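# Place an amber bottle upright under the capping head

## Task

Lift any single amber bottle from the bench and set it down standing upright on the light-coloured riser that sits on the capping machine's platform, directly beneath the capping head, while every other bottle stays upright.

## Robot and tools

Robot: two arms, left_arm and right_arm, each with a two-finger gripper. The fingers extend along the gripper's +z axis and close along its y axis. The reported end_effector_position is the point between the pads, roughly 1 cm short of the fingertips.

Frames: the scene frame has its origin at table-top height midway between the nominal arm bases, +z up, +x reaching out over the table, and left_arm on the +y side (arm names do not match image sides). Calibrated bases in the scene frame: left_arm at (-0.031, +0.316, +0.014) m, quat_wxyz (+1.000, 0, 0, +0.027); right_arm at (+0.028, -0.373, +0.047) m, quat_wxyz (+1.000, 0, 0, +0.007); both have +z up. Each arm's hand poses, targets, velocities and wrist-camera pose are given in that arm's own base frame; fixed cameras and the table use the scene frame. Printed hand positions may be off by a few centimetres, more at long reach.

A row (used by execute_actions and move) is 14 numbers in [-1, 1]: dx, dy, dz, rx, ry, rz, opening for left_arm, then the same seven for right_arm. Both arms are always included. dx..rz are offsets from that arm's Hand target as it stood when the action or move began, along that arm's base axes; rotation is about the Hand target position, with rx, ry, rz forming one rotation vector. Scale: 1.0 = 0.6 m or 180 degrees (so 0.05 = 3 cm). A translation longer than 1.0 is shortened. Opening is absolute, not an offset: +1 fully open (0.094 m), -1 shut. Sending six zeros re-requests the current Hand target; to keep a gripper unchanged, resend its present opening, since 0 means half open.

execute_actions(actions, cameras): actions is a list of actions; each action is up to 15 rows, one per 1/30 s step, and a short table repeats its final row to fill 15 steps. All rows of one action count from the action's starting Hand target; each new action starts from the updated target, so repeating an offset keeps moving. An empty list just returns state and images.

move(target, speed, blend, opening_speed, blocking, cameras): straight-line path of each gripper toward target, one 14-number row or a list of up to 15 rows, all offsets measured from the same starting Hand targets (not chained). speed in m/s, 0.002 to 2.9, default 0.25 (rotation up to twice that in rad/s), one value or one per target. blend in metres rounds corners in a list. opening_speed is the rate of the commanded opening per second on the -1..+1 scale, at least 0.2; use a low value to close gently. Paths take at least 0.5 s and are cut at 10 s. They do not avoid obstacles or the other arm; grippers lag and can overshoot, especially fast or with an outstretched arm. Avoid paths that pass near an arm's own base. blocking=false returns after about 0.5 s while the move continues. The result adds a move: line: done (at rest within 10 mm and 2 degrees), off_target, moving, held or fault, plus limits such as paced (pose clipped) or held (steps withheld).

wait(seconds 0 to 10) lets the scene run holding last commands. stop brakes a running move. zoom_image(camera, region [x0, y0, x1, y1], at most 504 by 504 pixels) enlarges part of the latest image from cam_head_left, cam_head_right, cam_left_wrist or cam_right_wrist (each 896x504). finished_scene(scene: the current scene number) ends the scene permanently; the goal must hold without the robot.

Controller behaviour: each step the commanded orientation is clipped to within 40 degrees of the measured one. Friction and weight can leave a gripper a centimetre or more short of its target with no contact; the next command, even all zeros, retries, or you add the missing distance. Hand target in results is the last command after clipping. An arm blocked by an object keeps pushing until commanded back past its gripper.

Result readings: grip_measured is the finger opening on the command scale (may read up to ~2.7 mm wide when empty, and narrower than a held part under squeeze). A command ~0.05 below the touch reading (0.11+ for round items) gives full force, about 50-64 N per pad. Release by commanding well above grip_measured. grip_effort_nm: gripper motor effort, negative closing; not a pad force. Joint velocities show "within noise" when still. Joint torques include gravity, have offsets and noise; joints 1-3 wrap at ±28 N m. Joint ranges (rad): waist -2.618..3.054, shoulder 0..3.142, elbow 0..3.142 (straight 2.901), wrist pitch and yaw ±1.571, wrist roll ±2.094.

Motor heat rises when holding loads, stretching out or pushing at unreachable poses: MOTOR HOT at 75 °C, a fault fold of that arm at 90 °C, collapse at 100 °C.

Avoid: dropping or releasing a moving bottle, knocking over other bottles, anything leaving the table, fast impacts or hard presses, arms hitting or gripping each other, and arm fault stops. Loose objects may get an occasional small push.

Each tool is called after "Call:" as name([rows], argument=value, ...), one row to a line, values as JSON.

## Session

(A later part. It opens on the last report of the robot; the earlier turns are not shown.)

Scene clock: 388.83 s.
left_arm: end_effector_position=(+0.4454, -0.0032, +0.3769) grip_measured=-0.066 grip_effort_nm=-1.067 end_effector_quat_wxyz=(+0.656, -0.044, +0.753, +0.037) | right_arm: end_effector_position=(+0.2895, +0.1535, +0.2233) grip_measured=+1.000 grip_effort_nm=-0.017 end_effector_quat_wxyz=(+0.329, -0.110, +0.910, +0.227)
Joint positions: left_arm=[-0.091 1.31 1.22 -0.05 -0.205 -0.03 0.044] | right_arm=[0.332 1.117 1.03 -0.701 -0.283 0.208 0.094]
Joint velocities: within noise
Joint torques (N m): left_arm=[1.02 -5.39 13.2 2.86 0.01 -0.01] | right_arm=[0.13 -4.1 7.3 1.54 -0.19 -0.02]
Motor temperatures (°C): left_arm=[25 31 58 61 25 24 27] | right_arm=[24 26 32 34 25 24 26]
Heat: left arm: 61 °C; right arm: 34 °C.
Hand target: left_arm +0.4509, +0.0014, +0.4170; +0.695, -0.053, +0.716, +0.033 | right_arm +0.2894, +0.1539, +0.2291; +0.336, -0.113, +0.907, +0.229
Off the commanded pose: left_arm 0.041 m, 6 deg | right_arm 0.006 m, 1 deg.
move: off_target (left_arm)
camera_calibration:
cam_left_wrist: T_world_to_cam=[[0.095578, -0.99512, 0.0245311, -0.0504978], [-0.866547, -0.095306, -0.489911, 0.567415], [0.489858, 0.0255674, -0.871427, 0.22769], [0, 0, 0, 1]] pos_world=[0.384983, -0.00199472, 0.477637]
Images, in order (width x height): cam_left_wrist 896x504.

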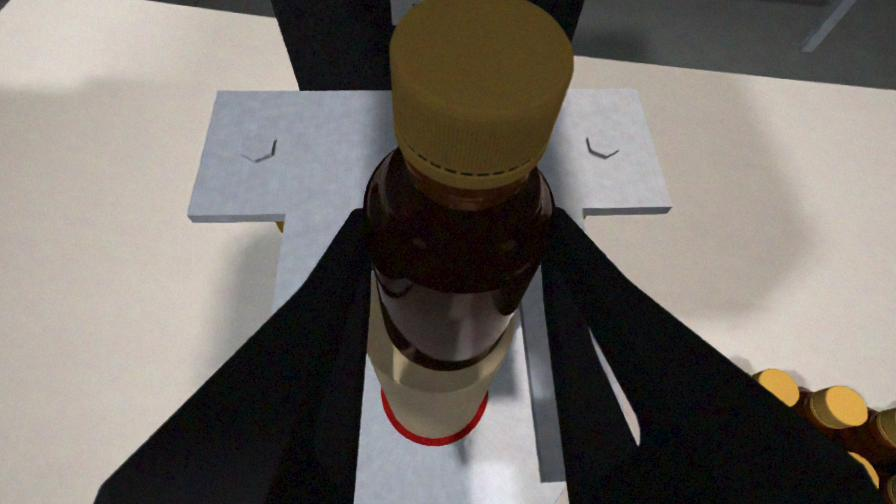

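Call:
zoom_image(camera="cam_left_wrist", region=[320, 230, 590, 490])

Scaled by 1.867 from the camera's 896x504 image, which has a finer 1280x720 frame.

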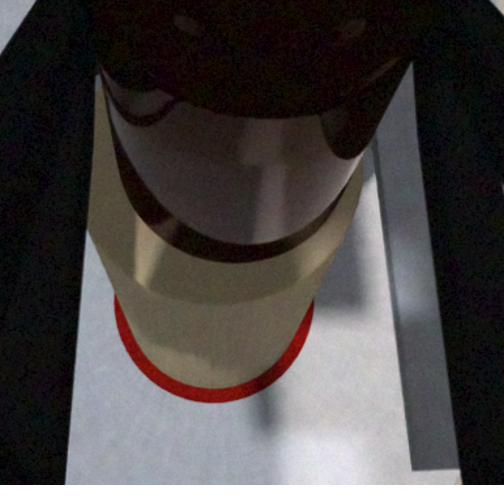

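Call:
move(target=[0.0, 0.0045, -0.0133, -0.0007, 0.0055, 0, -0.22, 0, 0, 0, 0, 0, 0, 1.0], speed=0.05, cameras=["cam_left_wrist"])

Scene clock: 400.93 s.
left_arm: end_effector_position=(+0.4457, -0.0026, +0.3767) grip_measured=-0.066 grip_effort_nm=-1.067 end_effector_quat_wxyz=(+0.655, -0.041, +0.753, +0.035) | right_arm: end_effector_position=(+0.2895, +0.1535, +0.2233) grip_measured=+1.000 grip_effort_nm=-0.007 end_effector_quat_wxyz=(+0.329, -0.110, +0.910, +0.227)
Joint positions: left_arm=[-0.083 1.31 1.22 -0.051 -0.189 -0.029 0.044] | right_arm=[0.332 1.117 1.03 -0.701 -0.283 0.208 0.094]
Joint velocities: within noise
Joint torques (N m): left_arm=[1.29 -5.29 12.1 2.81 -0.04 -0.05] | right_arm=[0.08 -4.14 7.31 1.55 -0.23 -0.01]
Motor temperatures (°C): left_arm=[25 30 57 62 25 24 27] | right_arm=[24 26 32 34 25 24 26]
Heat: left arm: 62 °C; right arm: 34 °C.
Hand target: left_arm +0.4509, +0.0041, +0.4091; +0.689, -0.053, +0.722, +0.033 | right_arm +0.2894, +0.1539, +0.2291; +0.336, -0.113, +0.907, +0.229
Off the commanded pose: left_arm 0.033 m, 5 deg | right_arm 0.006 m, 1 deg.
move: off_target (left_arm)
camera_calibration:
cam_left_wrist: T_world_to_cam=[[0.087648, -0.995837, 0.0250329, -0.0466065], [-0.867826, -0.0886707, -0.488893, 0.567786], [0.489077, 0.0211263, -0.871985, 0.227855], [0, 0, 0, 1]] pos_world=[0.385385, -0.000880241, 0.477439]
Images, in order (width x height): cam_left_wrist 896x504.

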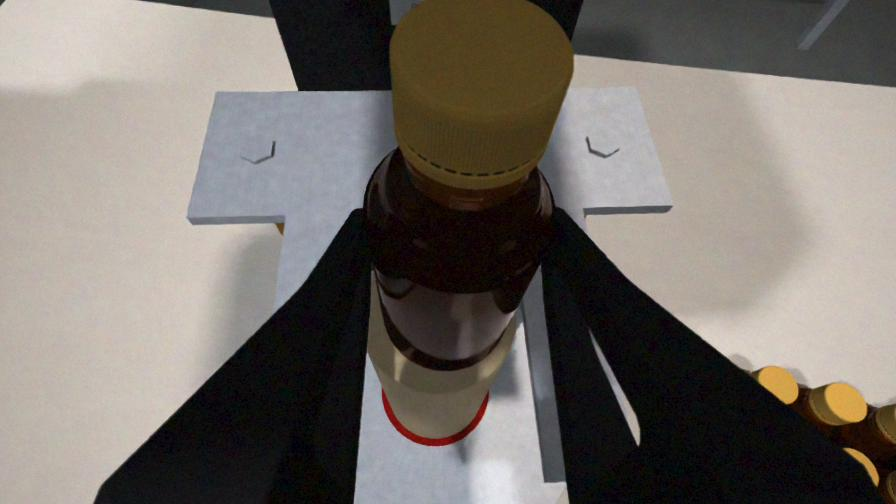

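Call:
zoom_image(camera="cam_left_wrist", region=[350, 280, 550, 460])

Scaled by 2.520 from the camera's 896x504 image, which has a finer 1280x720 frame.

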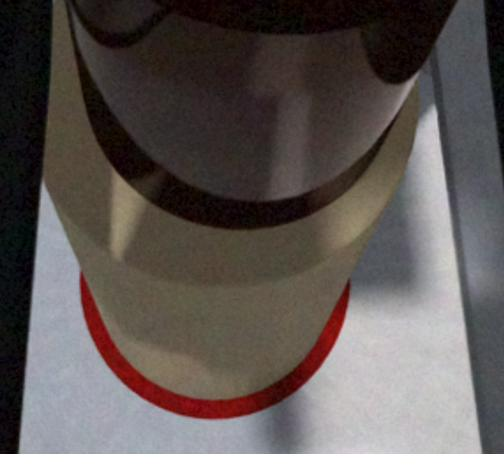

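Call:
move(target=[0.0, 0.0, -0.0150, -0.0007, 0.0066, 0, -0.22, 0, 0, 0, 0, 0, 0, 1.0], speed=0.06, cameras=["cam_left_wrist"])

Scene clock: 554.57 s.
left_arm: end_effector_position=(+0.4471, -0.0024, +0.3721) grip_measured=-0.066 grip_effort_nm=-1.062 end_effector_quat_wxyz=(+0.650, -0.041, +0.758, +0.035) | right_arm: end_effector_position=(+0.2895, +0.1535, +0.2233) grip_measured=+1.000 grip_effort_nm=-0.012 end_effector_quat_wxyz=(+0.329, -0.110, +0.910, +0.227)
Joint positions: left_arm=[-0.082 1.317 1.22 -0.058 -0.188 -0.028 0.044] | right_arm=[0.332 1.117 1.03 -0.701 -0.283 0.208 0.094]
Joint velocities: within noise
Joint torques (N m): left_arm=[1.17 -5.79 10.89 2.84 -0.05 -0.13] | right_arm=[0.06 -4.15 7.25 1.55 -0.18 -0.02]
Motor temperatures (°C): left_arm=[25 29 57 64 25 24 28] | right_arm=[24 26 32 35 25 24 26]
Heat: left arm: 64 °C; right arm: 35 °C.
Hand target: left_arm +0.4509, +0.0040, +0.4000; +0.681, -0.054, +0.729, +0.033 | right_arm +0.2894, +0.1539, +0.2291; +0.336, -0.113, +0.907, +0.229
Off the commanded pose: left_arm 0.029 m, 5 deg | right_arm 0.006 m, 1 deg.
move: off_target (left_arm)
camera_calibration:
cam_left_wrist: T_world_to_cam=[[0.0879118, -0.995874, 0.0224966, -0.0455587], [-0.874645, -0.0879791, -0.476713, 0.565257], [0.476726, 0.0222322, -0.878771, 0.231203], [0, 0, 0, 1]] pos_world=[0.388184, -0.000780048, 0.473665]
Images, in order (width x height): cam_left_wrist 896x504.

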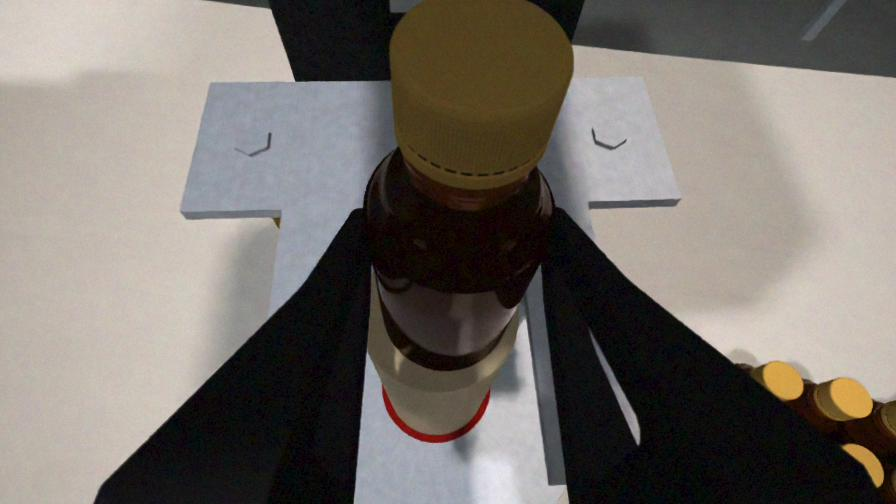

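Call:
move(target=[0.0, -0.0042, -0.0133, -0.0009, 0.0083, 0, -0.22, 0, 0, 0, 0, 0, 0, 1.0], speed=0.05, cameras=["cam_left_wrist"])

Scene clock: 565.87 s.
left_arm: end_effector_position=(+0.4471, -0.0024, +0.3717) grip_measured=-0.066 grip_effort_nm=-1.062 end_effector_quat_wxyz=(+0.650, -0.041, +0.758, +0.035) | right_arm: end_effector_position=(+0.2895, +0.1535, +0.2233) grip_measured=+1.000 grip_effort_nm=-0.007 end_effector_quat_wxyz=(+0.329, -0.110, +0.910, +0.227)
Joint positions: left_arm=[-0.082 1.317 1.22 -0.06 -0.188 -0.028 0.044] | right_arm=[0.332 1.117 1.03 -0.701 -0.283 0.208 0.094]
Joint velocities: within noise
Joint torques (N m): left_arm=[0.47 -5.38 10.77 2.58 -0.14 -0.18] | right_arm=[-0.02 -4.25 7.24 1.53 -0.16 -0.02]
Motor temperatures (°C): left_arm=[25 29 56 61 25 24 28] | right_arm=[24 26 32 35 25 24 26]
Heat: left arm: 61 °C; right arm: 35 °C.
Hand target: left_arm +0.4509, +0.0015, +0.3919; +0.672, -0.054, +0.738, +0.032 | right_arm +0.2894, +0.1539, +0.2291; +0.336, -0.113, +0.907, +0.229
Off the commanded pose: left_arm 0.021 m, 4 deg | right_arm 0.006 m, 1 deg.
move: off_target (left_arm)
camera_calibration:
cam_left_wrist: T_world_to_cam=[[0.0879087, -0.99588, 0.022229, -0.0454328], [-0.875375, -0.0878825, -0.47539, 0.56486], [0.475385, 0.0223322, -0.879494, 0.231757], [0, 0, 0, 1]] pos_world=[0.388284, -0.000779975, 0.473368]
Images, in order (width x height): cam_left_wrist 896x504.

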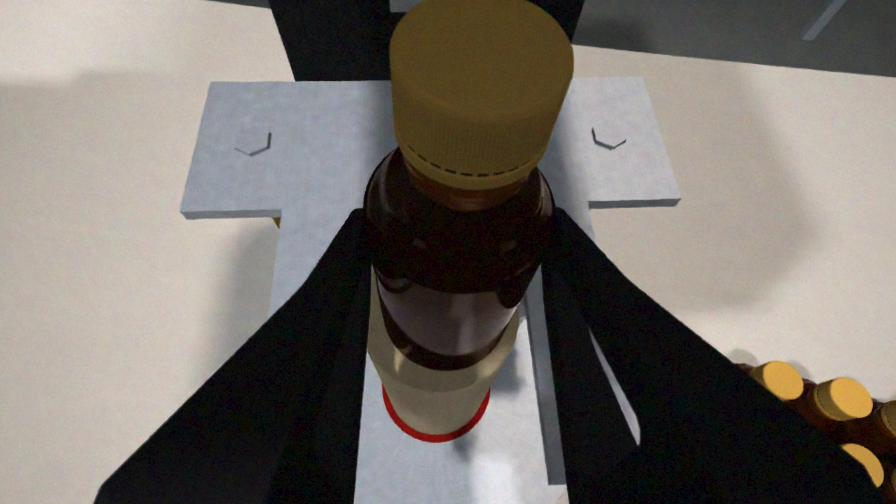

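Call:
zoom_image(camera="cam_left_wrist", region=[350, 280, 550, 460])

Scaled by 2.520 from the camera's 896x504 image, which has a finer 1280x720 frame.

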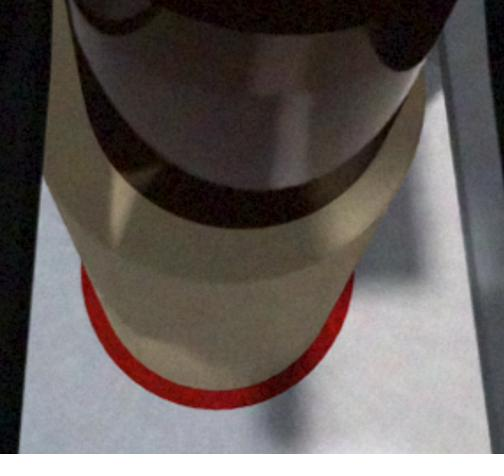

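Call:
move([
  [0.0, 0.0, -0.0167, 0.0009, 0.0089, 0, -0.22, 0, 0, 0, 0, 0, 0, 1.0],
  [0.0, 0.0, -0.0167, 0.0009, 0.0089, 0, 0.2, 0, 0, 0, 0, 0, 0, 1.0],
], speed=0.04, opening_speed=0.3, cameras=["cam_left_wrist"])

Scene clock: 574.70 s.
left_arm: end_effector_position=(+0.4470, -0.0023, +0.3715) grip_measured=+0.197 grip_effort_nm=0.120 end_effector_quat_wxyz=(+0.649, -0.041, +0.759, +0.036) | right_arm: end_effector_position=(+0.2895, +0.1535, +0.2233) grip_measured=+1.000 grip_effort_nm=-0.012 end_effector_quat_wxyz=(+0.329, -0.110, +0.910, +0.227)
Joint positions: left_arm=[-0.082 1.317 1.22 -0.06 -0.188 -0.028 0.056] | right_arm=[0.332 1.117 1.03 -0.701 -0.283 0.208 0.094]
Joint velocities: within noise
Joint torques (N m): left_arm=[0.51 -5.04 9.96 2.42 -0.13 -0.18] | right_arm=[0.02 -4.18 7.3 1.55 -0.18 -0.03]
Motor temperatures (°C): left_arm=[25 29 56 59 25 24 28] | right_arm=[24 26 32 35 25 24 26]
Heat: left arm: 59 °C; right arm: 35 °C.
Hand target: left_arm +0.4509, +0.0015, +0.3820; +0.661, -0.053, +0.747, +0.034 | right_arm +0.2894, +0.1539, +0.2291; +0.336, -0.113, +0.907, +0.229
Off the commanded pose: left_arm 0.012 m, 2 deg | right_arm 0.006 m, 1 deg.
move: off_target (left_arm); target 2's new opening was sent with left_arm's hand 0.012 m and 2 deg from that target
camera_calibration:
cam_left_wrist: T_world_to_cam=[[0.0883292, -0.995847, 0.0220429, -0.0455065], [-0.875698, -0.0881805, -0.47474, 0.56463], [0.474712, 0.0226304, -0.87985, 0.232101], [0, 0, 0, 1]] pos_world=[0.388284, -0.000780708, 0.473269]
Images, in order (width x height): cam_left_wrist 896x504.

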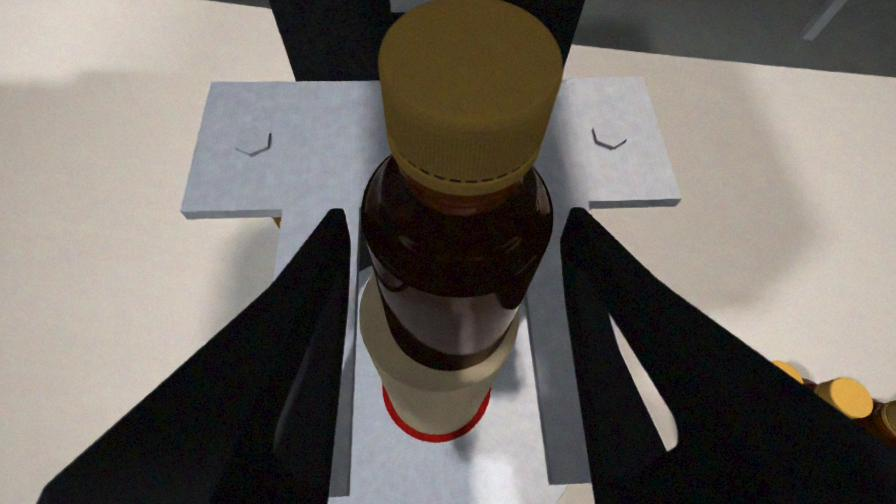

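Call:
zoom_image(camera="cam_left_wrist", region=[320, 200, 590, 500])

Scaled by 1.680 from the camera's 896x504 image, which has a finer 1280x720 frame.

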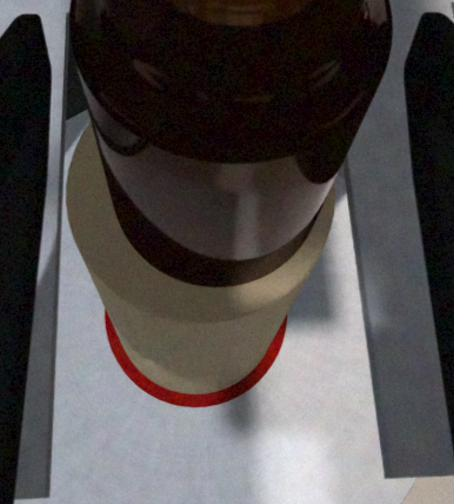

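Call:
zoom_image(camera="cam_left_wrist", region=[340, 260, 560, 460])

Call:
zoom_image(camera="cam_left_wrist", region=[330, 0, 590, 260])

Scaled by 2.291 from the camera's 896x504 image, which has a finer 1280x720 frame.

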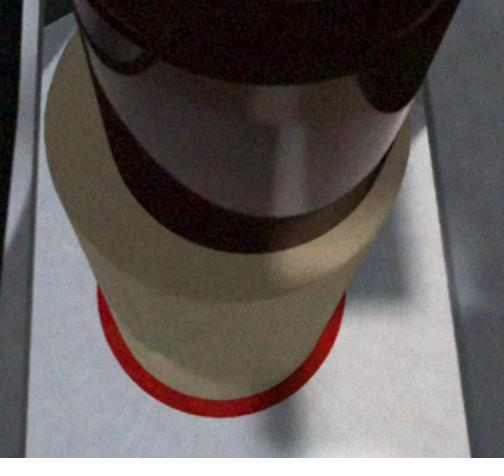

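Scaled by 1.938 from the camera's 896x504 image, which has a finer 1280x720 frame.

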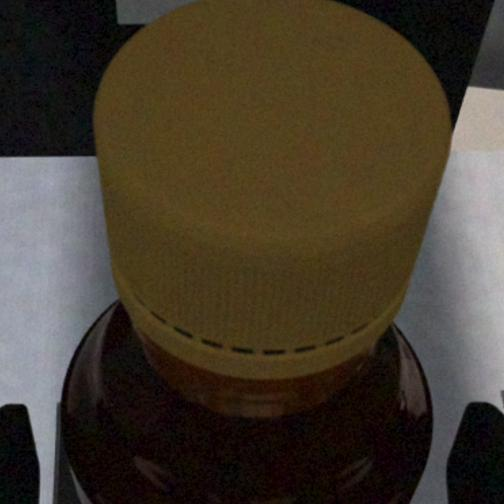

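Call:
move([
  [0.0, 0.0, 0.0, 0, 0, 0, 0.5, 0, 0, 0, 0, 0, 0, 1.0],
  [-0.2147, -0.0293, 0.0067, 0, 0, 0, 0.5, 0, 0, 0, 0, 0, 0, 1.0],
], speed=[0.05, 0.12], opening_speed=0.5, cameras=["cam_left_wrist", "cam_head_left", "cam_head_right"])

Scene clock: 603.63 s.
left_arm: end_effector_position=(+0.3232, -0.0155, +0.3903) grip_measured=+0.497 grip_effort_nm=0.125 end_effector_quat_wxyz=(+0.664, -0.049, +0.745, +0.035) | right_arm: end_effector_position=(+0.2895, +0.1535, +0.2233) grip_measured=+1.000 grip_effort_nm=-0.012 end_effector_quat_wxyz=(+0.329, -0.110, +0.910, +0.227)
Joint positions: left_arm=[-0.249 0.871 1.034 -0.287 -0.364 -0.058 0.07] | right_arm=[0.332 1.117 1.03 -0.701 -0.283 0.208 0.094]
Joint velocities: within noise
Joint torques (N m): left_arm=[-0.72 -1.84 7.05 2.08 -0.22 -0.11] | right_arm=[0.02 -4.26 7.38 1.58 -0.21 -0.02]
Motor temperatures (°C): left_arm=[25 29 53 56 25 24 26] | right_arm=[24 26 32 35 25 24 26]
Heat: left arm: 56 °C; right arm: 35 °C.
Hand target: left_arm +0.3220, -0.0160, +0.3862; +0.662, -0.053, +0.747, +0.034 | right_arm +0.2894, +0.1539, +0.2291; +0.336, -0.113, +0.907, +0.229
Off the commanded pose: left_arm 0.004 m, 1 deg | right_arm 0.006 m, 1 deg.
move: done
camera_calibration:
cam_left_wrist: T_world_to_cam=[[0.0988745, -0.99445, 0.0359512, -0.0569699], [-0.854571, -0.103366, -0.508944, 0.470224], [0.509836, 0.0195988, -0.860048, 0.288503], [0, 0, 0, 1]] pos_world=[0.260383, -0.0137028, 0.489492]
Images, in order (width x height): cam_head_left 896x504, cam_head_right 896x504, cam_left_wrist 896x504.

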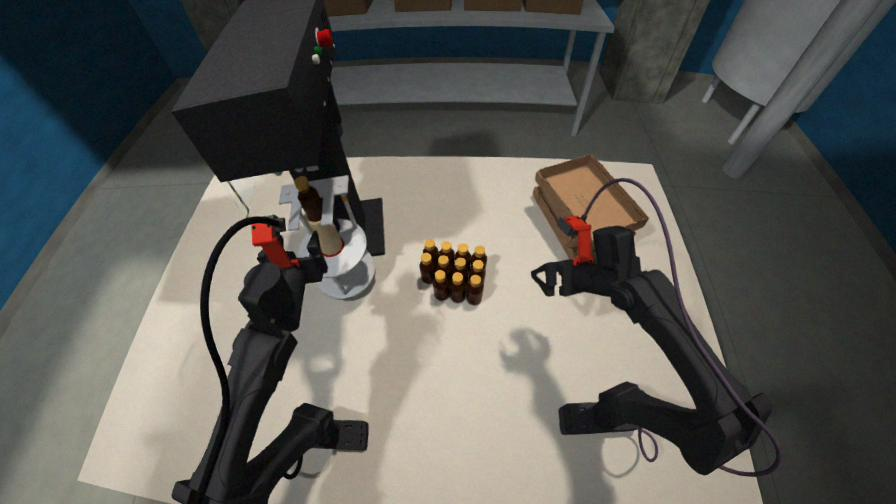

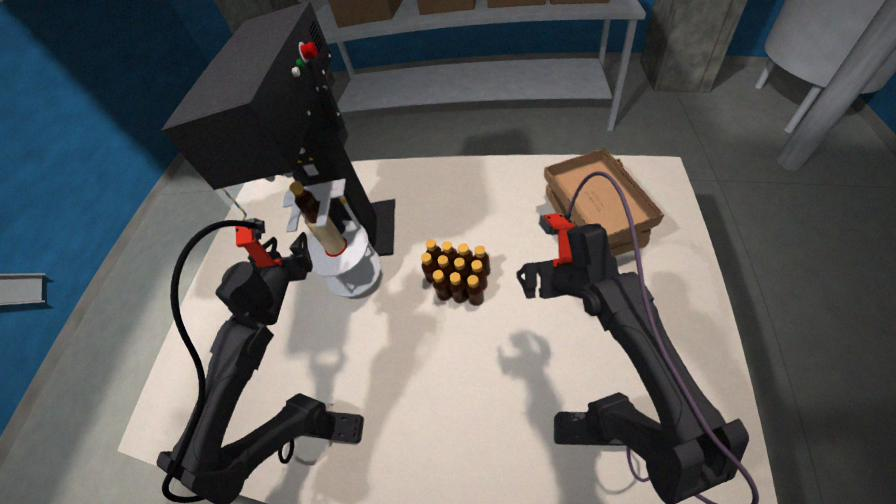

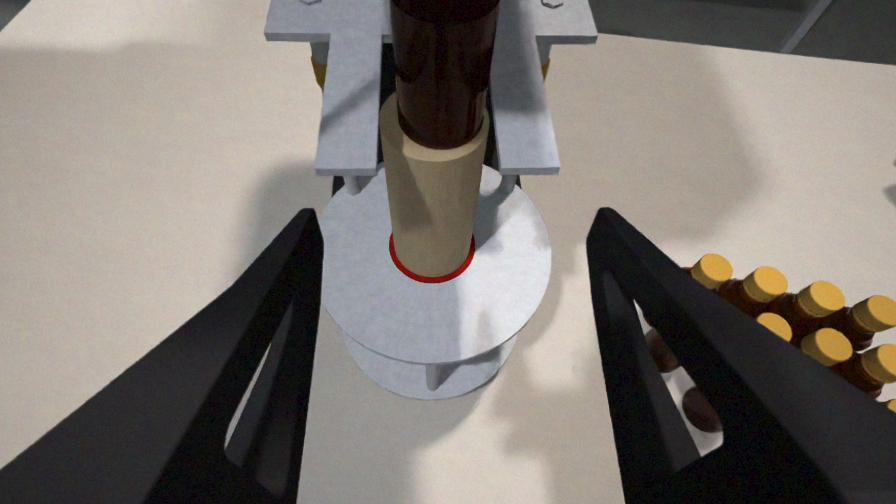

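Call:
zoom_image(camera="cam_left_wrist", region=[310, 0, 570, 290])

Call:
zoom_image(camera="cam_head_right", region=[230, 130, 510, 320])

Scaled by 1.738 from the camera's 896x504 image, which has a finer 1280x720 frame.

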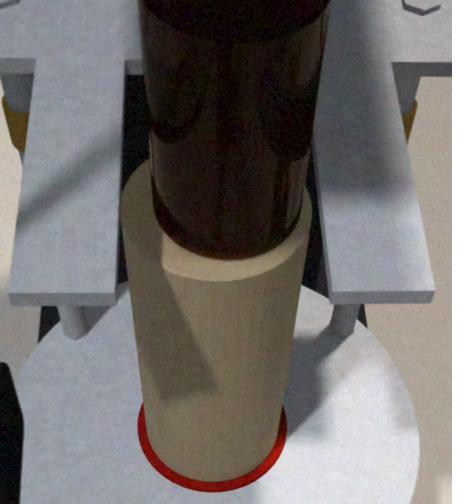

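Scaled by 1.800 from the camera's 896x504 image, which has a finer 1280x720 frame.

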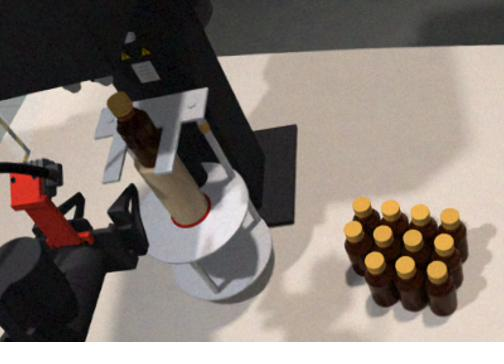

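Call:
finished_scene(scene=2)

The scene is finished: the task was done.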